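# Stand E2's piece on table, move D3's piece to E2

## Task

Lift the piece that stands on square E2 clear of the board and set it down upright on the table; after that, carry the piece from D3 onto E2. Square names come from the labels printed along the board's edge. When done, each square not involved must contain exactly what it contained originally, all pieces must be standing upright, and every piece that was relocated must sit entirely within its destination square.

## Robot and tools

Robot and frame. Two arms, left_arm and right_arm, each ending in a parallel gripper. All positions, velocities, targets and offset axes use the scene frame: origin at table-top height, halfway between the two nominal bases; +x points out over the table, +z up, and left_arm is on the +y side. Arm names do not match left/right in the images. Calibrated base positions: left_arm (-0.030, +0.361, +0.130) m, right_arm (-0.002, -0.338, +0.130) m, both nearly unrotated. Each base sits on a plate joined to a shared metal frame behind the arms; a too-close warning treats a plate and its half of that frame as belonging to that arm. A gripper's fingers point along its own +z and separate along its own y. The reported end_effector_position is the spot between the pads, roughly 1 cm short of the fingertips.

Row layout (used by execute_actions and move). One row holds 14 numbers, each in [-1, 1], always covering both arms: left_arm dx, dy, dz, rx, ry, rz, opening, then right_arm in the same order. dx, dy, dz are offsets along the scene axes; rx, ry, rz form one rotation vector, turning the gripper about its Hand target position. Scale: 1.0 equals 0.6 m for distance or 180 degrees for rotation. These six numbers are offsets, never poses: they count from the arm's Hand target as it stood when the action or move began. Sending the same offset again moves the arm further. Six zeros re-command the current Hand target. A translation longer than 1.0 may be shortened along its direction. Opening is absolute, not an offset: +1 fully open (0.094 m), -1 closed. Every call sets both grippers, so to keep one unchanged repeat its current command (0 means half open, not no change).

execute_actions(actions, cameras). actions is a list of actions; each action is a list of up to 15 rows, one row per 1/30 s control step, and a short list repeats its last row until 15 steps pass. All rows inside an action count from that action's starting Hand target, not from the row before. An empty list just returns state and images. cameras selects images: omitted, null or ["all"] gives all, [] gives none; unknown names invalidate the call.

move(target, speed, blend, opening_speed, blocking, cameras). target is one row or a list of up to 15 rows; every row's offsets count from the Hand targets at the move's start. Paths are straight lines, take at least 0.5 s and at most 10 s, finish together, and ignore obstacles and the other arm. speed: m/s, 0.002 to 4.3, default 0.25 (rotation up to twice that in rad/s); one value or one per target. blend: metres of corner rounding per target in a list; default 0 stops at each. opening_speed: rate on the -1..1 scale per second, at least 0.2; use a low value to close gently. First-target openings are sent immediately; later ones are sent on arrival after everything rests, and the arms pause meanwhile. blocking=false returns after about 0.5 s while the move continues. Grippers trail the path and overshoot more at high speed, especially with the arm nearly straight. Avoid paths passing close to an arm's own base; go around it. The result adds a move: line giving the ending (done, off_target, moving, held, fault) and limits (paced = pose clipped, held = steps withheld). Done means at rest within 10 mm and 2 degrees; neither done nor off_target tells you about contact.

wait(seconds 0 to 10) lets time pass with commands held; a running move carries on. stop brakes a running move; it needs some distance. zoom_image(camera, region [x0, y0, x1, y1] in pixels, at most 504 by 504, origin top-left) enlarges part of that camera's newest image. finished_scene (scene 1, optional) ends irreversibly.

Cameras: cam_high, cam_low, cam_left_wrist, cam_right_wrist, each 896x504.

Reading results. Hand target is the last commanded pose after clipping; next offsets start from it. The gripper often stops short of it because of friction and weight, a centimetre or more, which is not evidence of contact; a further command (even zeros) pushes again, or send the missing distance. Orientation commands are clipped to 40 degrees from the measured orientation per step. Tool commands lists current gripper commands. grip_measured uses the opening scale; empty it reads up to about 2.7 mm wide, on a hard part up to about 3 mm narrower. Full force starts about 0.05 below the first-touch reading (0.11 or more for small or round parts). To release, command well above grip_measured. Joint positions end with the gripper opening in metres. Joint velocities reading within noise means the arm is still. Joint torques include gravity and have offsets; positive is toward larger joint values; numbers 3 and 4 wrap at ±28 N m. grip_effort_nm is motor effort, negative when closing, not pad force. Joint ranges (rad): waist -2.880..2.880, shoulder 0..3.142, elbow 0..3.019 (straight at 2.964), wrist pitch -1.693..1.571, wrist yaw -1.571..1.571, wrist roll -2.094..2.094.

Avoid: dropping pieces, opening on a moving piece, fast impacts or strong pushes, knocking over neighbouring pieces, letting anything fall off or be left off the table, and any hard contact between the arms, including one gripper closing on the other's fingers. An arm blocked by an object keeps pressing; command back past the gripper to relieve it. Holding loads, stretching out or pushing unreachably heats motors; a MOTOR HOT line warns, and at 100 °C an OVER-TEMPERATURE FAULT drops that arm for 30 s or more.

Each tool is called as name(argument=value, ...), one argument or row to a line, values as JSON.

## Session

execute_actions(
  actions=[],
)

Scene clock: 0.00 s.
left_arm: end_effector_position=(+0.4805, +0.0078, +0.1215) grip_measured=+1.000 grip_effort_nm=n/a end_effector_quat_wxyz=(+0.040, +0.028, +0.999, +0.011) | right_arm: end_effector_position=(+0.6324, -0.1936, +0.1017) grip_measured=+1.000 grip_effort_nm=n/a end_effector_quat_wxyz=(+0.236, -0.395, +0.886, +0.054)
Joint positions: left_arm=[-0.642 2.094 1.596 -1.01 -0.088 -0.57 0.094] | right_arm=[0.148 2.018 1.333 -0.426 -0.201 -0.627 0.094]
Joint velocities: within noise
Joint torques (N m): no reading
Heat: left arm: hottest shoulder 32 °C; right arm: hottest wrist yaw 35 °C.
Hand target: left_arm +0.4849, +0.0048, +0.1191; +0.042, +0.027, +0.999, +0.010 | right_arm +0.6458, -0.1914, +0.1178; +0.254, -0.395, +0.881, +0.050
Tool commands: left_gripper/opening=+1.0 right_gripper/opening=+1.0

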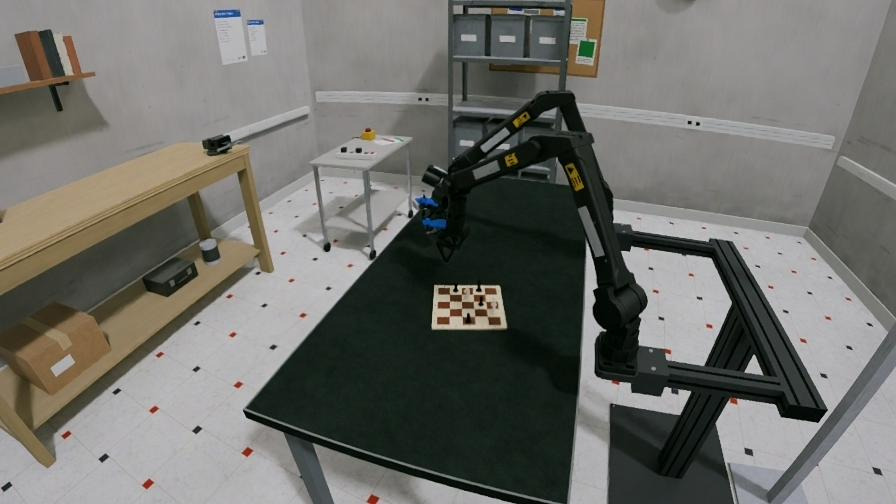

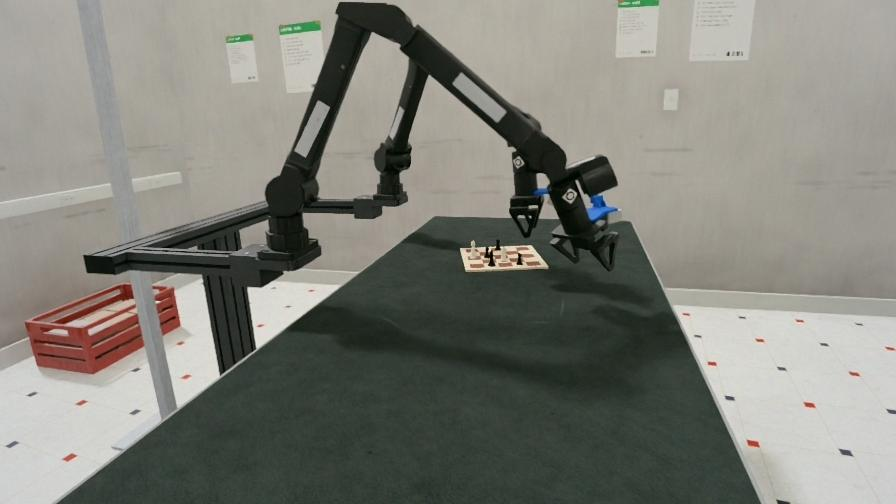

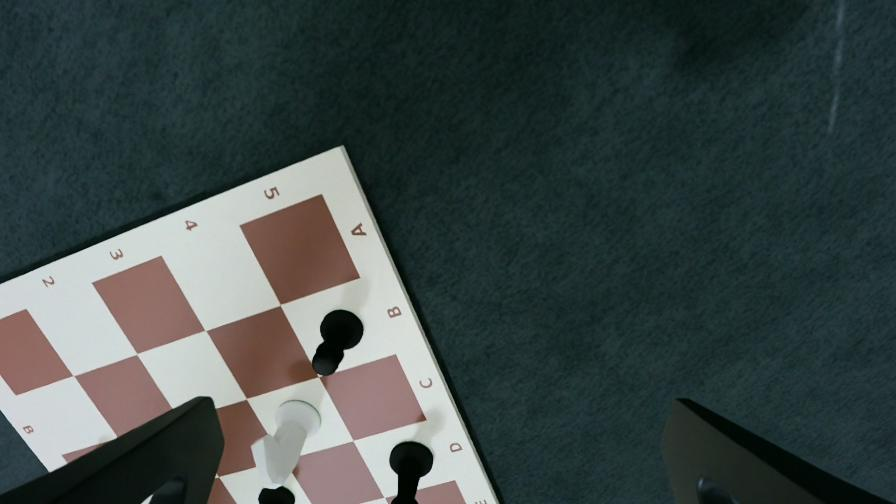

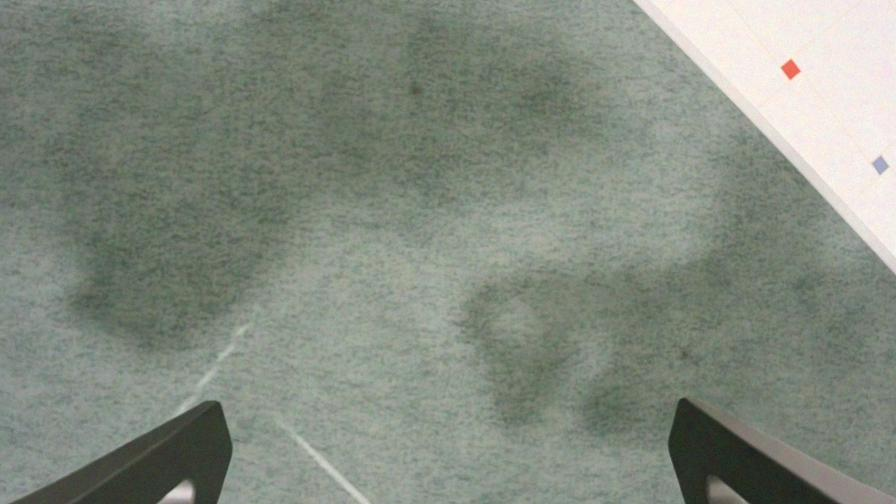

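zoom_image(
  camera="cam_high",
  region=[420, 270, 520, 345],
)

zoom_image(
  camera="cam_low",
  region=[450, 230, 560, 285],
)

Scaled by 5.040 from the camera's 896x504 image, which has a finer 1280x720 frame.

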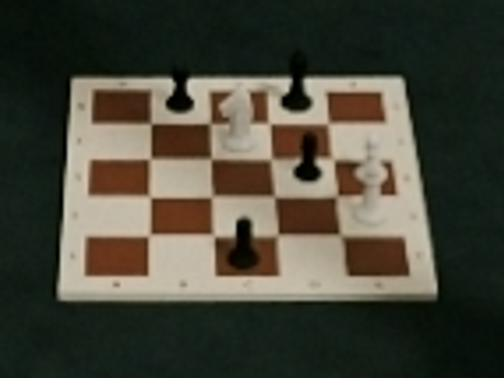

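Scaled by 4.582 from the camera's 896x504 image, which has a finer 1280x720 frame.

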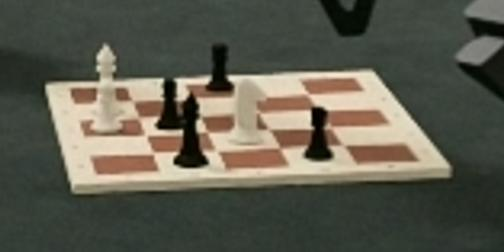

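move(
  target=[-0.208, 0.125, 0.218, -0.0101, 0.0257, 0.1061, 1, 0, 0, 0, 0, 0, 0, 1],
  speed=0.25,
)

Scene clock: 95.03 s.
left_arm: end_effector_position=(+0.3691, +0.0800, +0.2585) grip_measured=+1.000 grip_effort_nm=-0.012 end_effector_quat_wxyz=(+0.013, -0.138, +0.990, -0.010) | right_arm: end_effector_position=(+0.6324, -0.1936, +0.1017) grip_measured=+1.000 grip_effort_nm=-0.002 end_effector_quat_wxyz=(+0.236, -0.395, +0.886, +0.054)
Joint positions: left_arm=[-0.642 1.64 1.307 -1.196 -0.027 -0.904 0.094] | right_arm=[0.148 2.018 1.333 -0.426 -0.201 -0.627 0.094]
Joint velocities: within noise
Joint torques (N m): left_arm=[-2.37 -11.87 8.62 -0.4 -0.06 -0.17] | right_arm=[0.32 -18.55 10.06 1.73 -0.16 -0.02]
Heat: left arm: hottest shoulder 39 °C; right arm: hottest shoulder 43 °C.
Hand target: left_arm +0.3601, +0.0798, +0.2497; +0.000, -0.139, +0.990, +0.000 | right_arm +0.6458, -0.1914, +0.1178; +0.254, -0.395, +0.881, +0.050
Off the commanded pose: left_arm 0.012 m, 2 deg | right_arm 0.021 m, 2 deg.
move: off_target (left_arm, right_arm)

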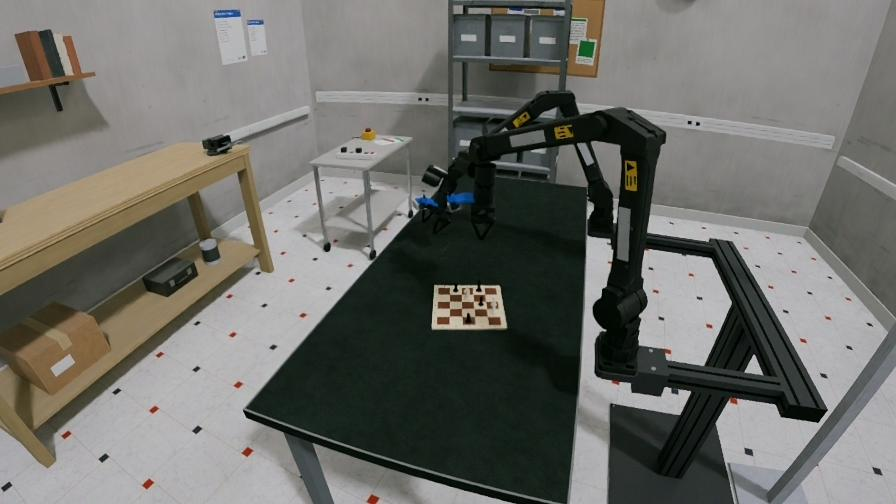

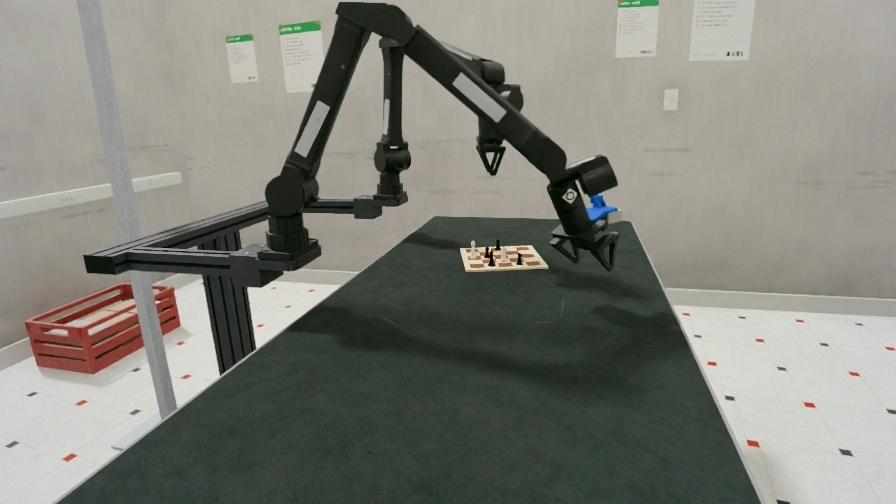

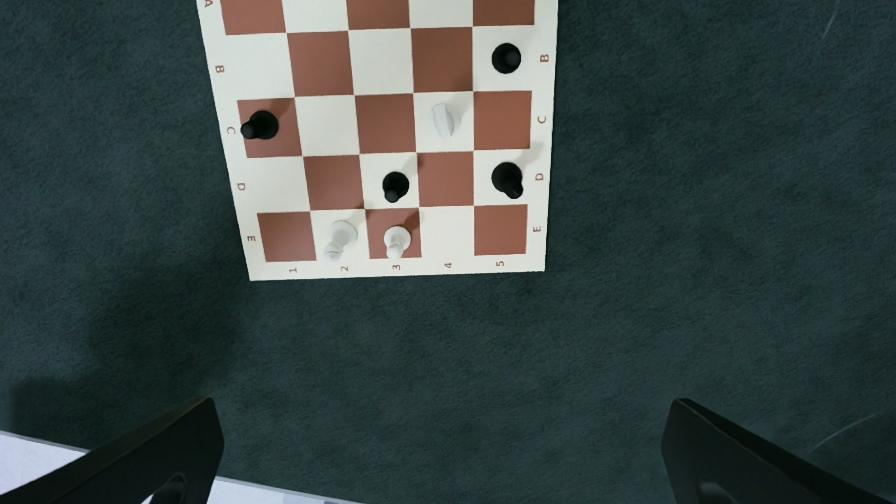

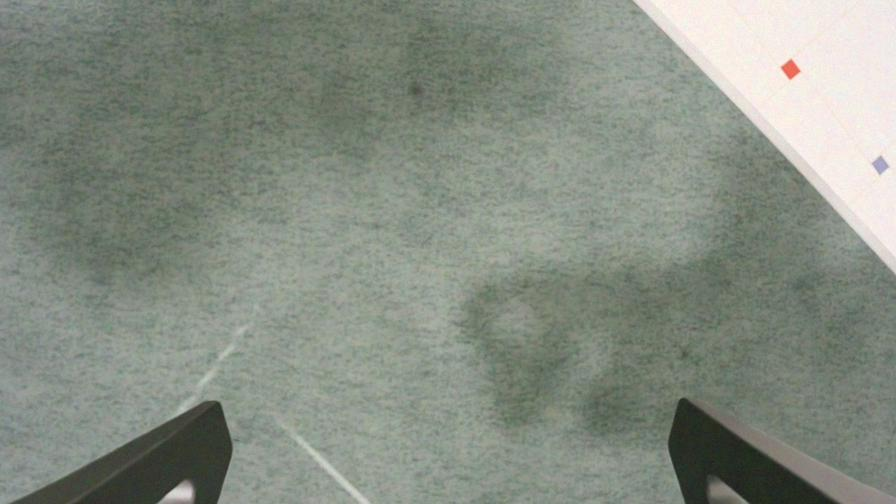

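zoom_image(
  camera="cam_left_wrist",
  region=[190, 0, 590, 290],
)

zoom_image(
  camera="cam_high",
  region=[425, 275, 515, 335],
)

zoom_image(
  camera="cam_low",
  region=[455, 235, 555, 277],
)

Scaled by 1.260 from the camera's 896x504 image, which has a finer 1280x720 frame.

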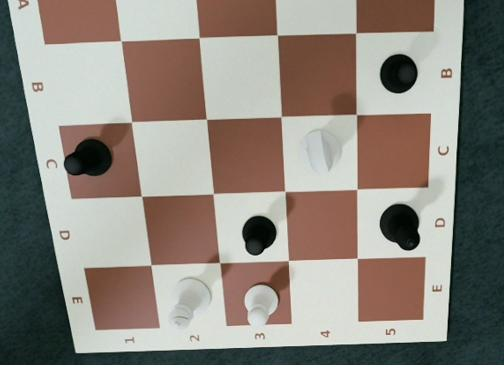

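Scaled by 5.600 from the camera's 896x504 image, which has a finer 1280x720 frame.

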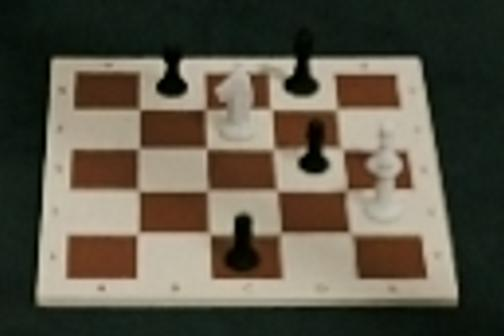

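Scaled by 5.040 from the camera's 896x504 image, which has a finer 1280x720 frame.

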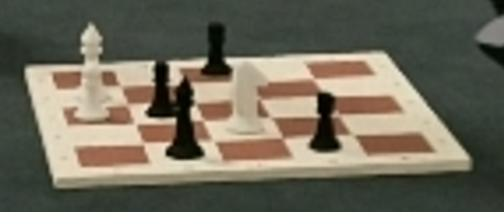

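zoom_image(
  camera="cam_low",
  region=[440, 40, 660, 290],
)

zoom_image(
  camera="cam_high",
  region=[400, 130, 560, 340],
)

zoom_image(
  camera="cam_left_wrist",
  region=[0, 254, 896, 504],
)

Scaled by 2.016 from the camera's 896x504 image, which has a finer 1280x720 frame.

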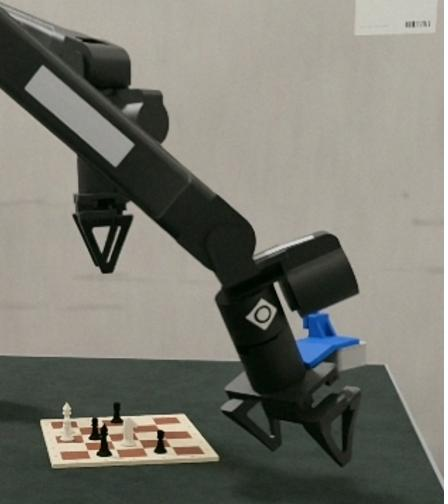

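Scaled by 2.400 from the camera's 896x504 image, which has a finer 1280x720 frame.

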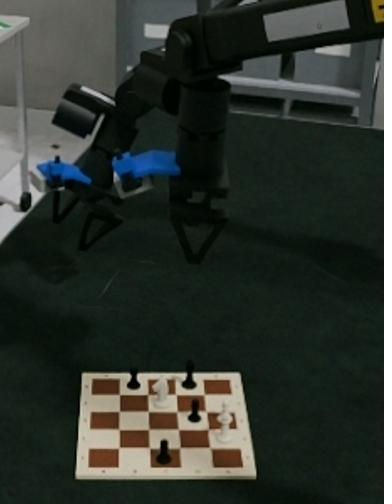

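Region (0, 254, 896, 504) is 896x250 pixels. A region can be at most 504 by 504 pixels.

zoom_image(
  camera="cam_left_wrist",
  region=[0, 340, 300, 504],
)

zoom_image(
  camera="cam_left_wrist",
  region=[300, 130, 450, 280],
)

zoom_image(
  camera="cam_low",
  region=[530, 180, 640, 280],
)

Scaled by 1.680 from the camera's 896x504 image, which has a finer 1280x720 frame.

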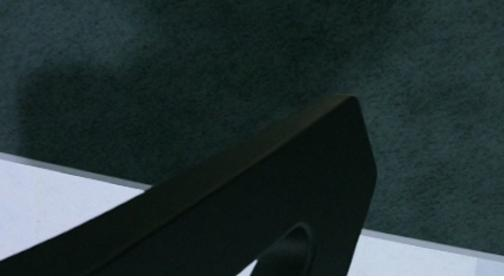

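Scaled by 3.360 from the camera's 896x504 image, which has a finer 1280x720 frame.

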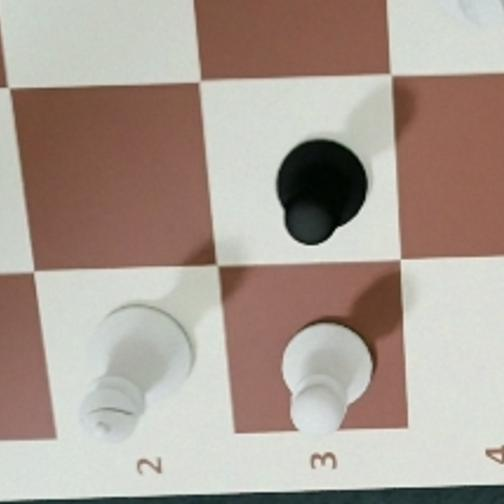

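Scaled by 4.582 from the camera's 896x504 image, which has a finer 1280x720 frame.

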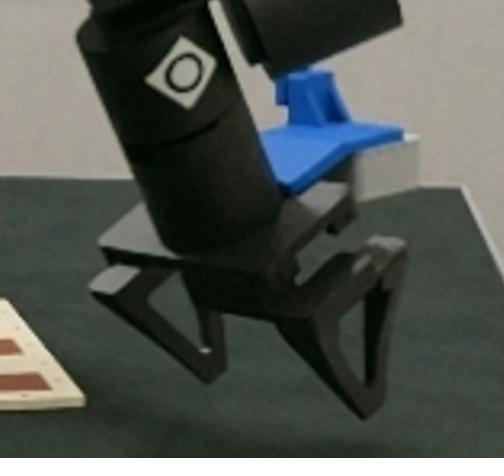

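move(
  target=[-0.0668, 0.102, -0.18, 0, 0, -0.4944, 1, -0.576, -0.181, 0.22, 0, 0, 0, 1],
  speed=0.4,
)

Scene clock: 329.47 s.
left_arm: end_effector_position=(+0.3187, +0.1373, +0.1440) grip_measured=+1.000 grip_effort_nm=-0.017 end_effector_quat_wxyz=(-0.003, +0.594, +0.804, +0.001) | right_arm: end_effector_position=(+0.2987, -0.2960, +0.2475) grip_measured=+1.000 grip_effort_nm=-0.002 end_effector_quat_wxyz=(+0.253, -0.397, +0.881, +0.052)
Joint positions: left_arm=[-0.595 1.64 0.963 -0.889 -0.027 0.691 0.094] | right_arm=[-0.041 0.881 0.54 -0.778 -0.292 -0.804 0.094]
Joint velocities: within noise
Joint torques (N m): left_arm=[-0.85 -10.93 7.09 0.58 0.06 0.1] | right_arm=[-1.44 -3.19 10.28 1.2 -0.33 -0.12]
Heat: left arm: hottest shoulder 36 °C; right arm: hottest shoulder 44 °C.
Hand target: left_arm +0.3200, +0.1411, +0.1417; +0.000, +0.595, +0.804, +0.000 | right_arm +0.3003, -0.3000, +0.2499; +0.254, -0.395, +0.881, +0.050
Off the commanded pose: left_arm 0.004 m, 0 deg | right_arm 0.005 m, 0 deg.
move: done

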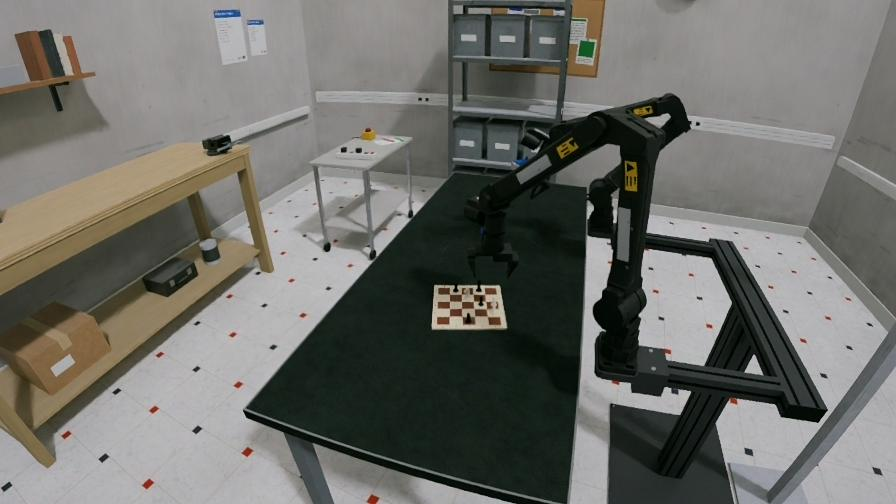

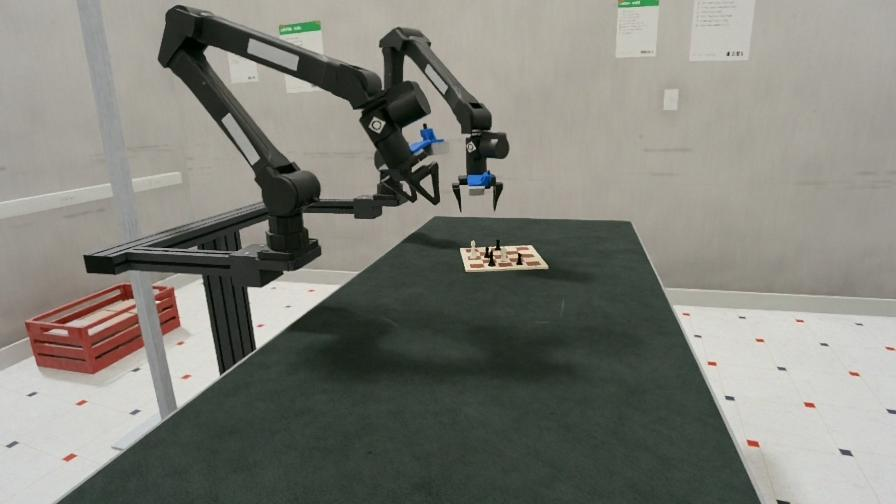

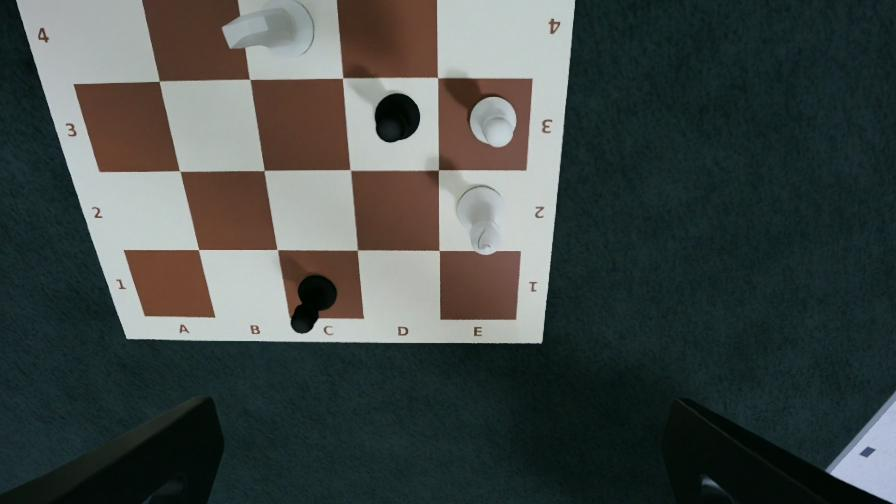

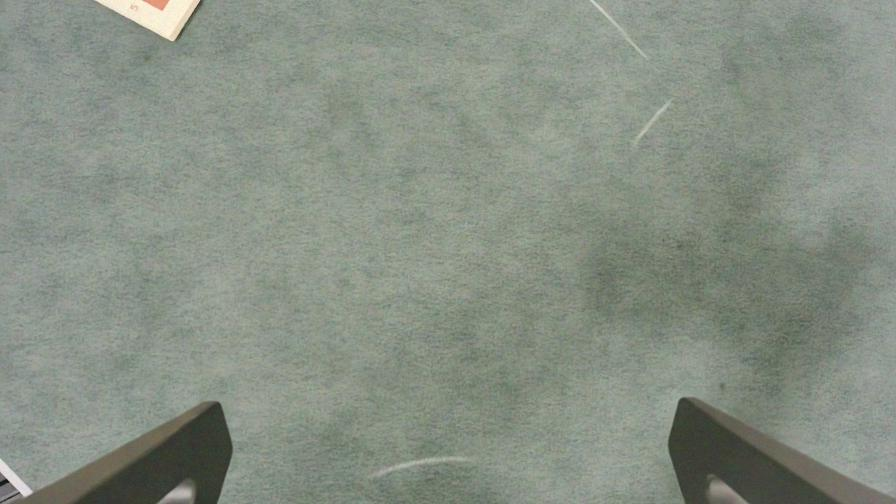

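move(
  target=[-0.0247, -0.0077, -0.1233, 0, 0, 0, 1, 0, 0, 0, 0, 0, 0, 1],
  speed=0.15,
  cameras=["cam_left_wrist", "cam_low", "cam_high"],
)

Scene clock: 387.67 s.
left_arm: end_effector_position=(+0.3085, +0.1396, +0.0741) grip_measured=+1.000 grip_effort_nm=-0.017 end_effector_quat_wxyz=(+0.002, +0.596, +0.803, +0.001) | right_arm: end_effector_position=(+0.2987, -0.2960, +0.2475) grip_measured=+1.000 grip_effort_nm=-0.007 end_effector_quat_wxyz=(+0.253, -0.397, +0.880, +0.052)
Joint positions: left_arm=[-0.6 1.761 0.877 -0.674 -0.026 0.691 0.094] | right_arm=[-0.041 0.881 0.54 -0.778 -0.292 -0.804 0.094]
Joint velocities: within noise
Joint torques (N m): left_arm=[-2.37 -10.05 6.13 0.61 0.06 -0.14] | right_arm=[-1.38 -3.14 10.26 1.2 -0.33 -0.11]
Heat: left arm: hottest shoulder 36 °C; right arm: hottest elbow 45 °C.
Hand target: left_arm +0.3051, +0.1364, +0.0678; +0.000, +0.595, +0.804, +0.000 | right_arm +0.3003, -0.3000, +0.2499; +0.254, -0.395, +0.881, +0.050
Off the commanded pose: left_arm 0.008 m, 0 deg | right_arm 0.005 m, 0 deg.
move: done
Images, in order (width x height): cam_high 896x504, cam_low 896x504, cam_left_wrist 896x504.

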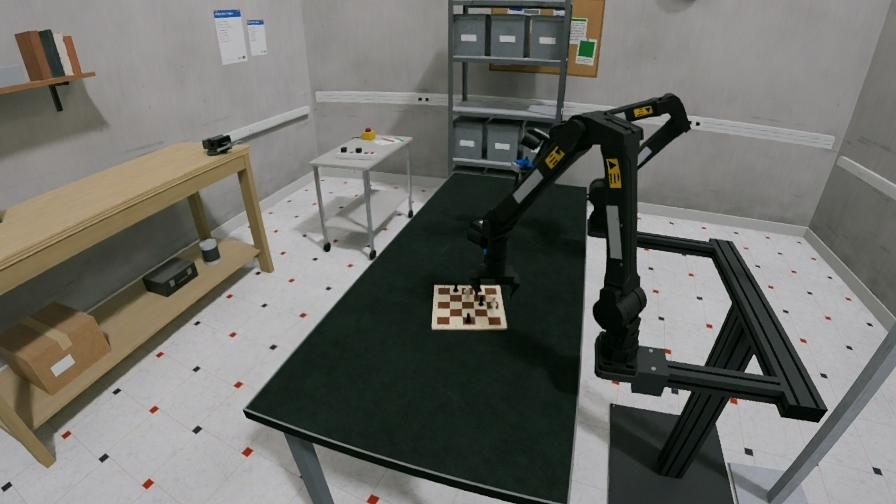

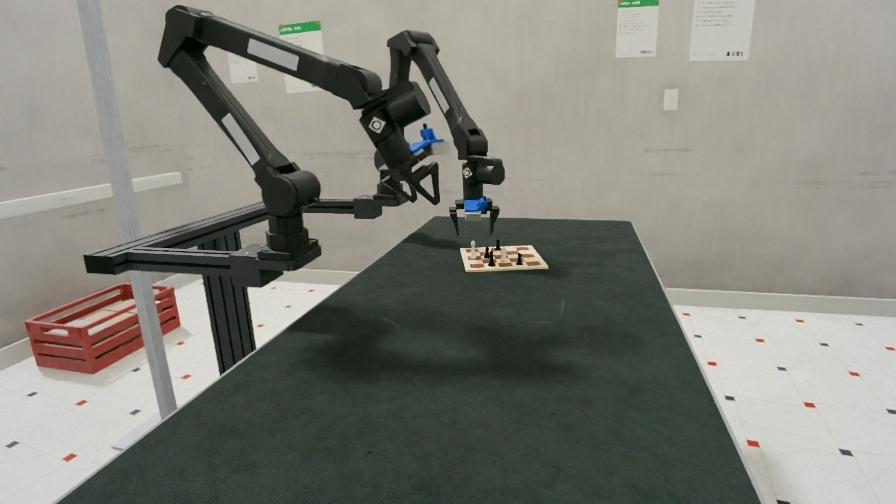

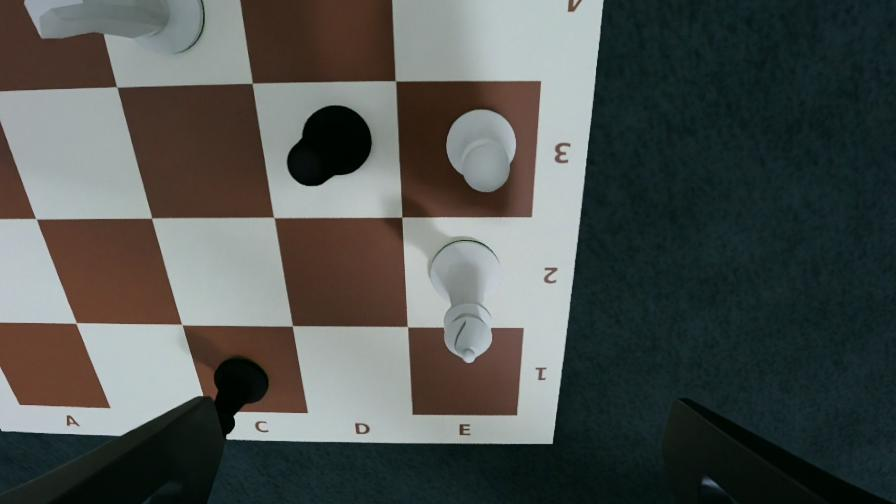

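zoom_image(
  camera="cam_left_wrist",
  region=[380, 200, 560, 400],
)

zoom_image(
  camera="cam_low",
  region=[440, 190, 560, 280],
)

Scaled by 2.520 from the camera's 896x504 image, which has a finer 1280x720 frame.

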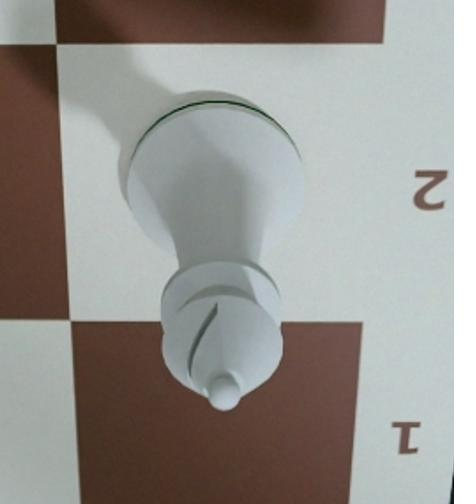

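Scaled by 4.200 from the camera's 896x504 image, which has a finer 1280x720 frame.

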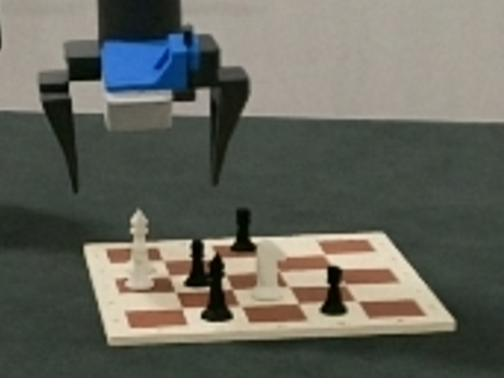

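move(
  target=[-0.0063, -0.0107, -0.0568, 0, 0, 0, 1, 0, 0, 0, 0, 0, 0, 1],
  speed=0.1,
  cameras=["cam_left_wrist", "cam_low", "cam_high"],
)

zoom_image(
  camera="cam_left_wrist",
  region=[180, 150, 684, 504],
)

zoom_image(
  camera="cam_low",
  region=[440, 190, 560, 280],
)

Scene clock: 422.07 s.
left_arm: end_effector_position=(+0.3077, +0.1310, +0.0434) grip_measured=+1.000 grip_effort_nm=-0.017 end_effector_quat_wxyz=(+0.007, +0.596, +0.803, +0.001) | right_arm: end_effector_position=(+0.2987, -0.2960, +0.2475) grip_measured=+1.000 grip_effort_nm=-0.012 end_effector_quat_wxyz=(+0.253, -0.397, +0.880, +0.052)
Joint positions: left_arm=[-0.616 1.838 0.871 -0.581 -0.026 0.675 0.094] | right_arm=[-0.041 0.881 0.54 -0.778 -0.292 -0.804 0.094]
Joint velocities: within noise
Joint torques (N m): left_arm=[-2.32 -9.99 5.31 0.61 0.05 -0.12] | right_arm=[-1.38 -3.14 10.26 1.2 -0.33 -0.11]
Heat: left arm: hottest shoulder 36 °C; right arm: hottest elbow 45 °C.
Hand target: left_arm +0.3015, +0.1299, +0.0338; +0.000, +0.595, +0.804, +0.000 | right_arm +0.3003, -0.3000, +0.2499; +0.254, -0.395, +0.881, +0.050
Off the commanded pose: left_arm 0.012 m, 1 deg | right_arm 0.005 m, 0 deg.
move: off_target (left_arm)
Images, in order (width x height): cam_high 896x504, cam_low 896x504, cam_left_wrist 896x504.

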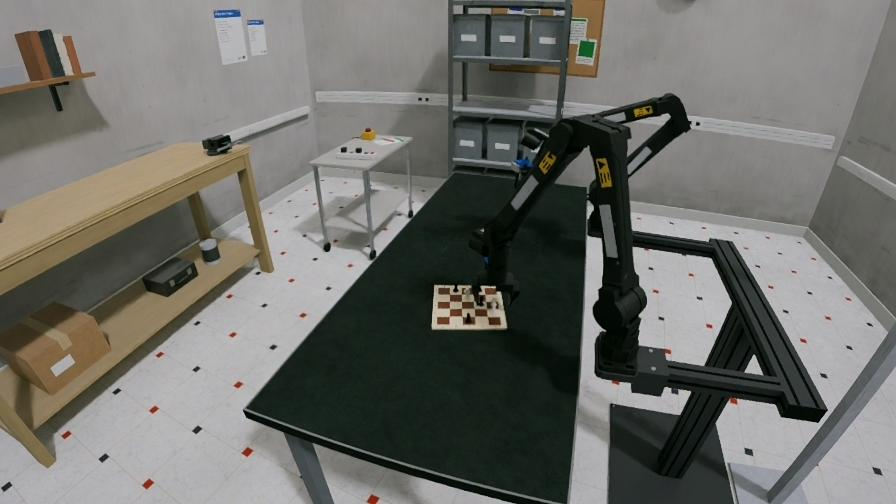

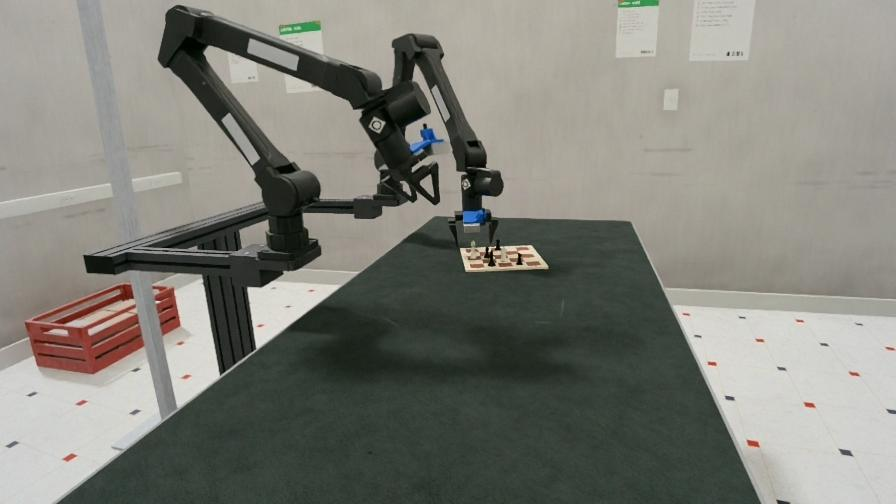

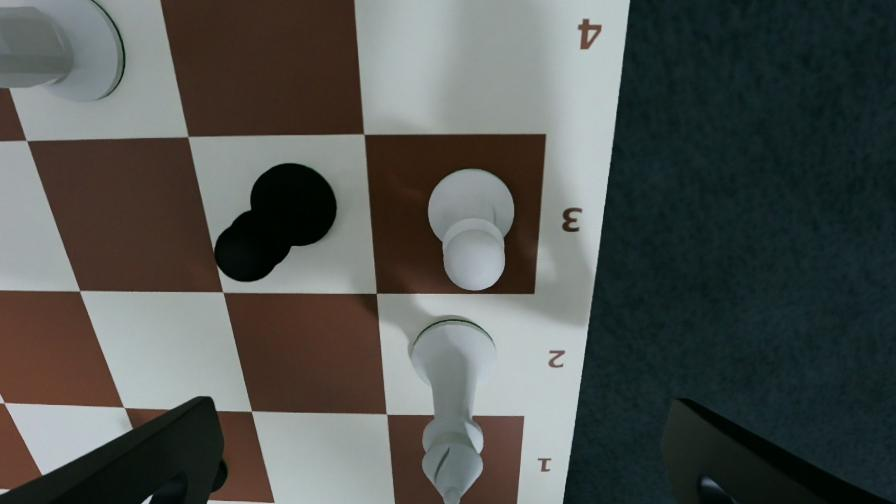

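Scaled by 1.000.

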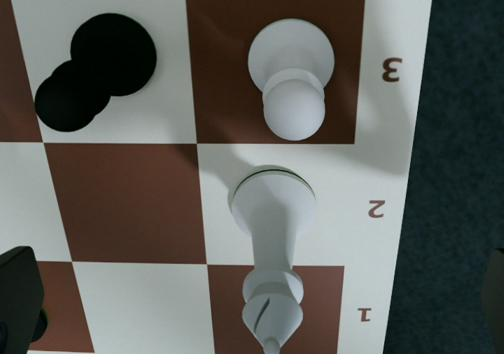

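Scaled by 4.200 from the camera's 896x504 image, which has a finer 1280x720 frame.

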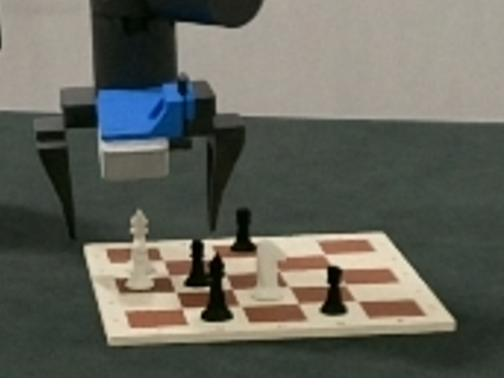

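move(
  target=[-0.0043, 0.0073, -0.0257, 0, 0, 0, 1, 0, 0, 0, 0, 0, 0, 1],
  speed=0.08,
  cameras=["cam_left_wrist", "cam_low", "cam_high"],
)

zoom_image(
  camera="cam_low",
  region=[440, 190, 560, 280],
)

Scene clock: 463.47 s.
left_arm: end_effector_position=(+0.3052, +0.1323, +0.0297) grip_measured=+1.000 grip_effort_nm=-0.017 end_effector_quat_wxyz=(+0.009, +0.596, +0.803, +0.002) | right_arm: end_effector_position=(+0.2987, -0.2960, +0.2475) grip_measured=+1.000 grip_effort_nm=0.002 end_effector_quat_wxyz=(+0.253, -0.397, +0.880, +0.052)
Joint positions: left_arm=[-0.616 1.867 0.856 -0.533 -0.026 0.675 0.094] | right_arm=[-0.041 0.881 0.54 -0.778 -0.292 -0.804 0.094]
Joint velocities: within noise
Joint torques (N m): left_arm=[-1.9 -9.76 4.88 0.69 0.05 -0.09] | right_arm=[-1.44 -3.14 10.29 1.21 -0.33 -0.11]
Heat: left arm: hottest shoulder 34 °C; right arm: hottest elbow 45 °C.
Hand target: left_arm +0.2988, +0.1344, +0.0183; +0.000, +0.595, +0.804, +0.000 | right_arm +0.3003, -0.3000, +0.2499; +0.254, -0.395, +0.881, +0.050
Off the commanded pose: left_arm 0.013 m, 1 deg | right_arm 0.005 m, 0 deg.
move: off_target (left_arm)
Images, in order (width x height): cam_high 896x504, cam_low 896x504, cam_left_wrist 896x504.

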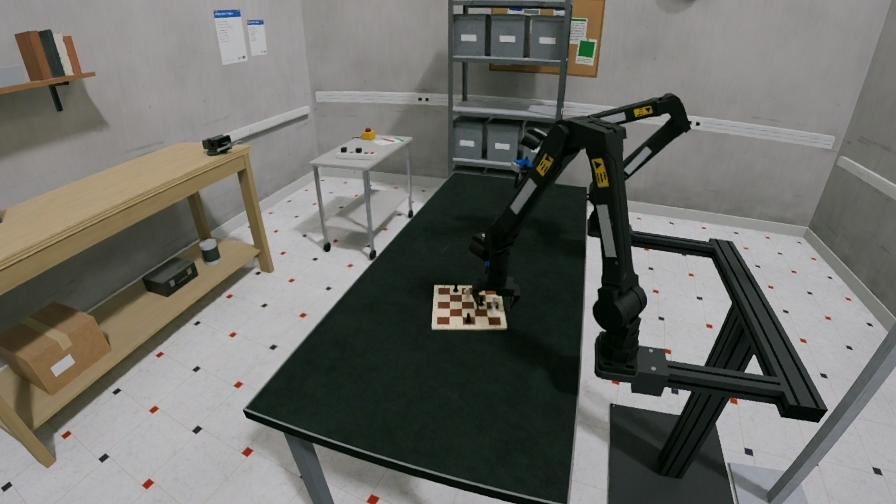

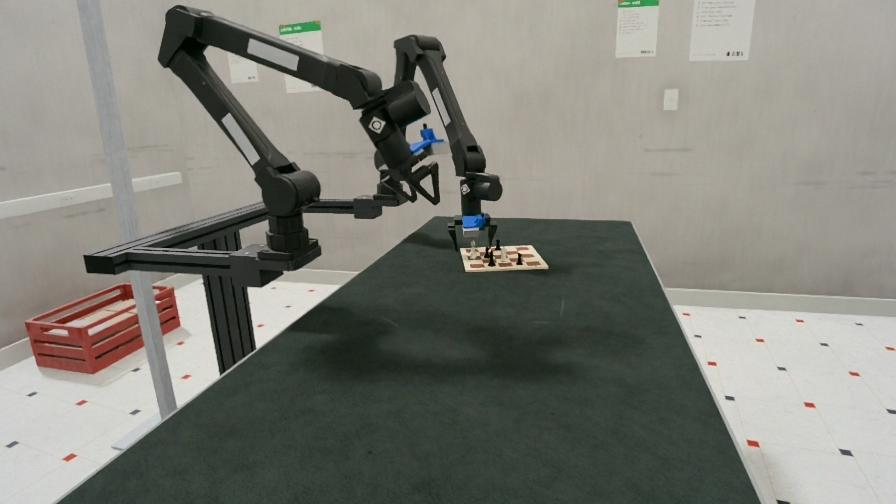

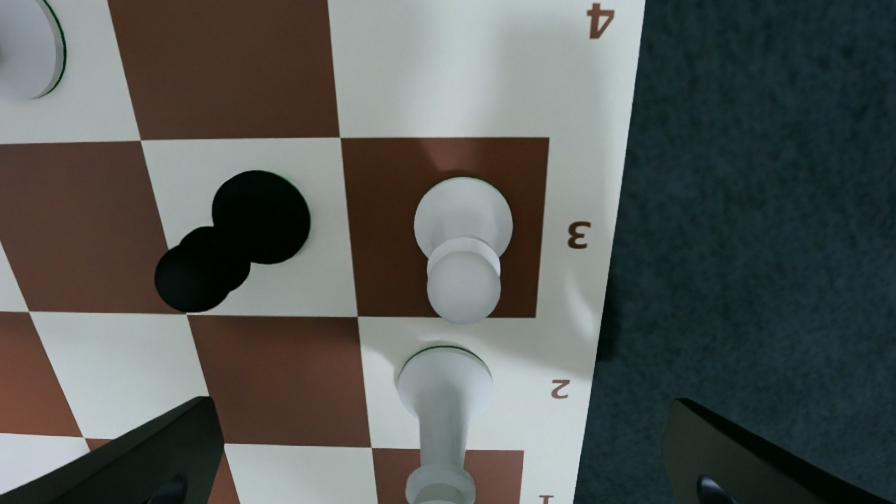

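Scaled by 4.200 from the camera's 896x504 image, which has a finer 1280x720 frame.

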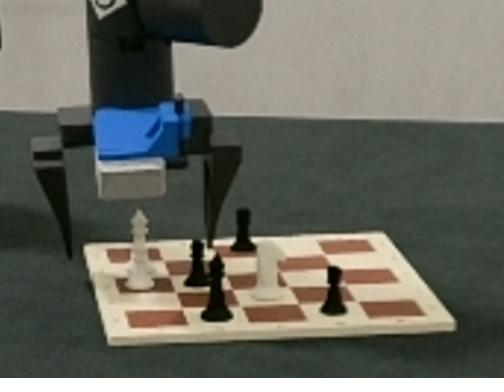

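move(
  target=[-0.0008, 0.0092, -0.001, 0, 0, 0, -0.5, 0, 0, 0, 0, 0, 0, 1],
  speed=0.08,
  opening_speed=1.5,
  cameras=["cam_left_wrist"],
)

Scene clock: 484.00 s.
left_arm: end_effector_position=(+0.3023, +0.1342, +0.0279) grip_measured=-0.498 grip_effort_nm=-0.120 end_effector_quat_wxyz=(+0.008, +0.596, +0.803, +0.002) | right_arm: end_effector_position=(+0.2987, -0.2960, +0.2475) grip_measured=+1.000 grip_effort_nm=0.002 end_effector_quat_wxyz=(+0.253, -0.397, +0.880, +0.052)
Joint positions: left_arm=[-0.616 1.867 0.847 -0.526 -0.026 0.675 0.024] | right_arm=[-0.041 0.881 0.54 -0.778 -0.292 -0.804 0.094]
Joint velocities: within noise
Joint torques (N m): left_arm=[-1.08 -9.93 4.7 0.62 0.05 0.02] | right_arm=[-1.38 -3.14 10.28 1.21 -0.33 -0.11]
Heat: left arm: hottest shoulder 34 °C; right arm: hottest elbow 45 °C.
Hand target: left_arm +0.2984, +0.1398, +0.0177; +0.000, +0.595, +0.804, +0.000 | right_arm +0.3003, -0.3000, +0.2499; +0.254, -0.395, +0.881, +0.050
Off the commanded pose: left_arm 0.012 m, 1 deg | right_arm 0.005 m, 0 deg.
move: off_target (left_arm)
Images, in order (width x height): cam_left_wrist 896x504.

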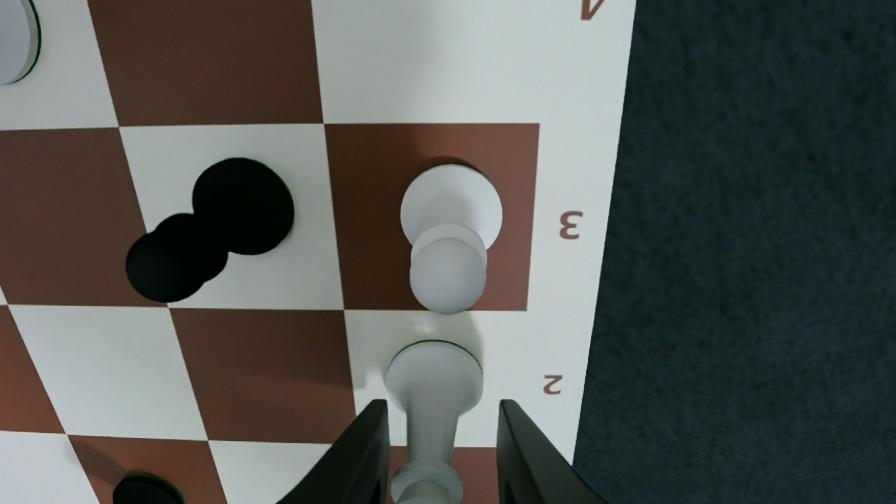

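zoom_image(
  camera="cam_left_wrist",
  region=[330, 320, 570, 504],
)

Scaled by 2.100 from the camera's 896x504 image, which has a finer 1280x720 frame.

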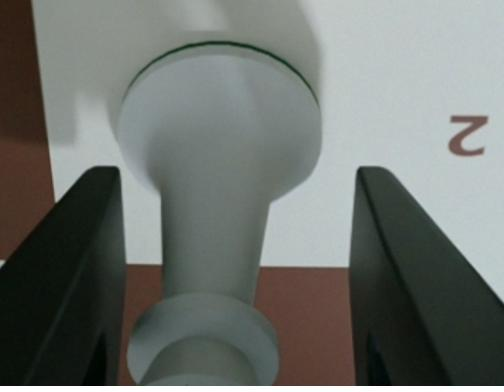

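move(
  target=[0.0057, 0.0083, 0, 0, 0, 0, -0.5, 0, 0, 0, 0, 0, 0, 1],
  speed=0.05,
  cameras=["cam_left_wrist"],
)

zoom_image(
  camera="cam_left_wrist",
  region=[330, 320, 570, 504],
)

Scene clock: 508.83 s.
left_arm: end_effector_position=(+0.3053, +0.1387, +0.0277) grip_measured=-0.498 grip_effort_nm=-0.125 end_effector_quat_wxyz=(+0.008, +0.593, +0.805, +0.002) | right_arm: end_effector_position=(+0.2987, -0.2960, +0.2475) grip_measured=+1.000 grip_effort_nm=0.002 end_effector_quat_wxyz=(+0.253, -0.397, +0.880, +0.052)
Joint positions: left_arm=[-0.603 1.867 0.847 -0.526 -0.026 0.681 0.024] | right_arm=[-0.041 0.881 0.54 -0.778 -0.292 -0.804 0.094]
Joint velocities: within noise
Joint torques (N m): left_arm=[-0.91 -9.93 4.68 0.64 0.06 0.08] | right_arm=[-1.38 -3.14 10.28 1.2 -0.33 -0.11]
Heat: left arm: hottest shoulder 34 °C; right arm: hottest elbow 45 °C.
Hand target: left_arm +0.3018, +0.1448, +0.0177; +0.000, +0.595, +0.804, +0.000 | right_arm +0.3003, -0.3000, +0.2499; +0.254, -0.395, +0.881, +0.050
Off the commanded pose: left_arm 0.012 m, 1 deg | right_arm 0.005 m, 0 deg.
move: off_target (left_arm)
Images, in order (width x height): cam_left_wrist 896x504.

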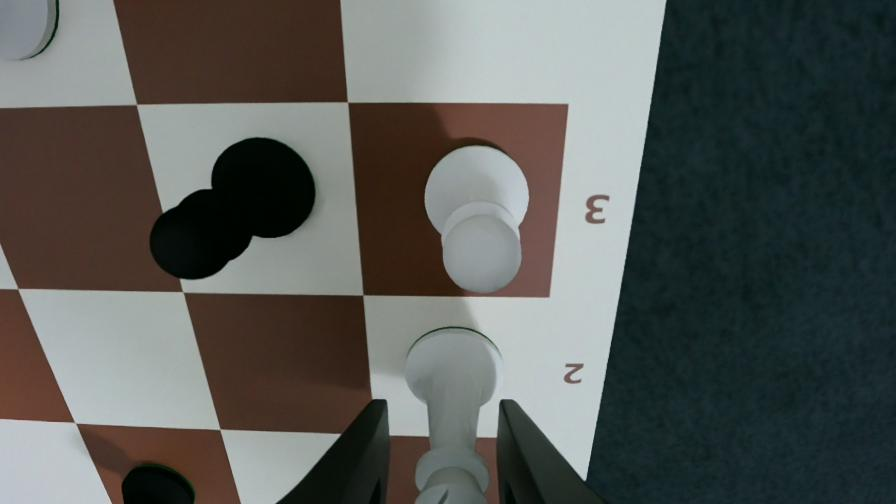

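Scaled by 2.100 from the camera's 896x504 image, which has a finer 1280x720 frame.

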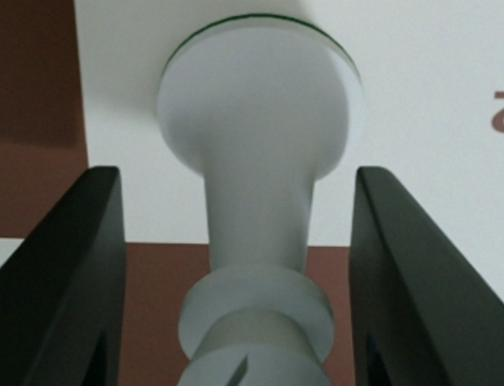

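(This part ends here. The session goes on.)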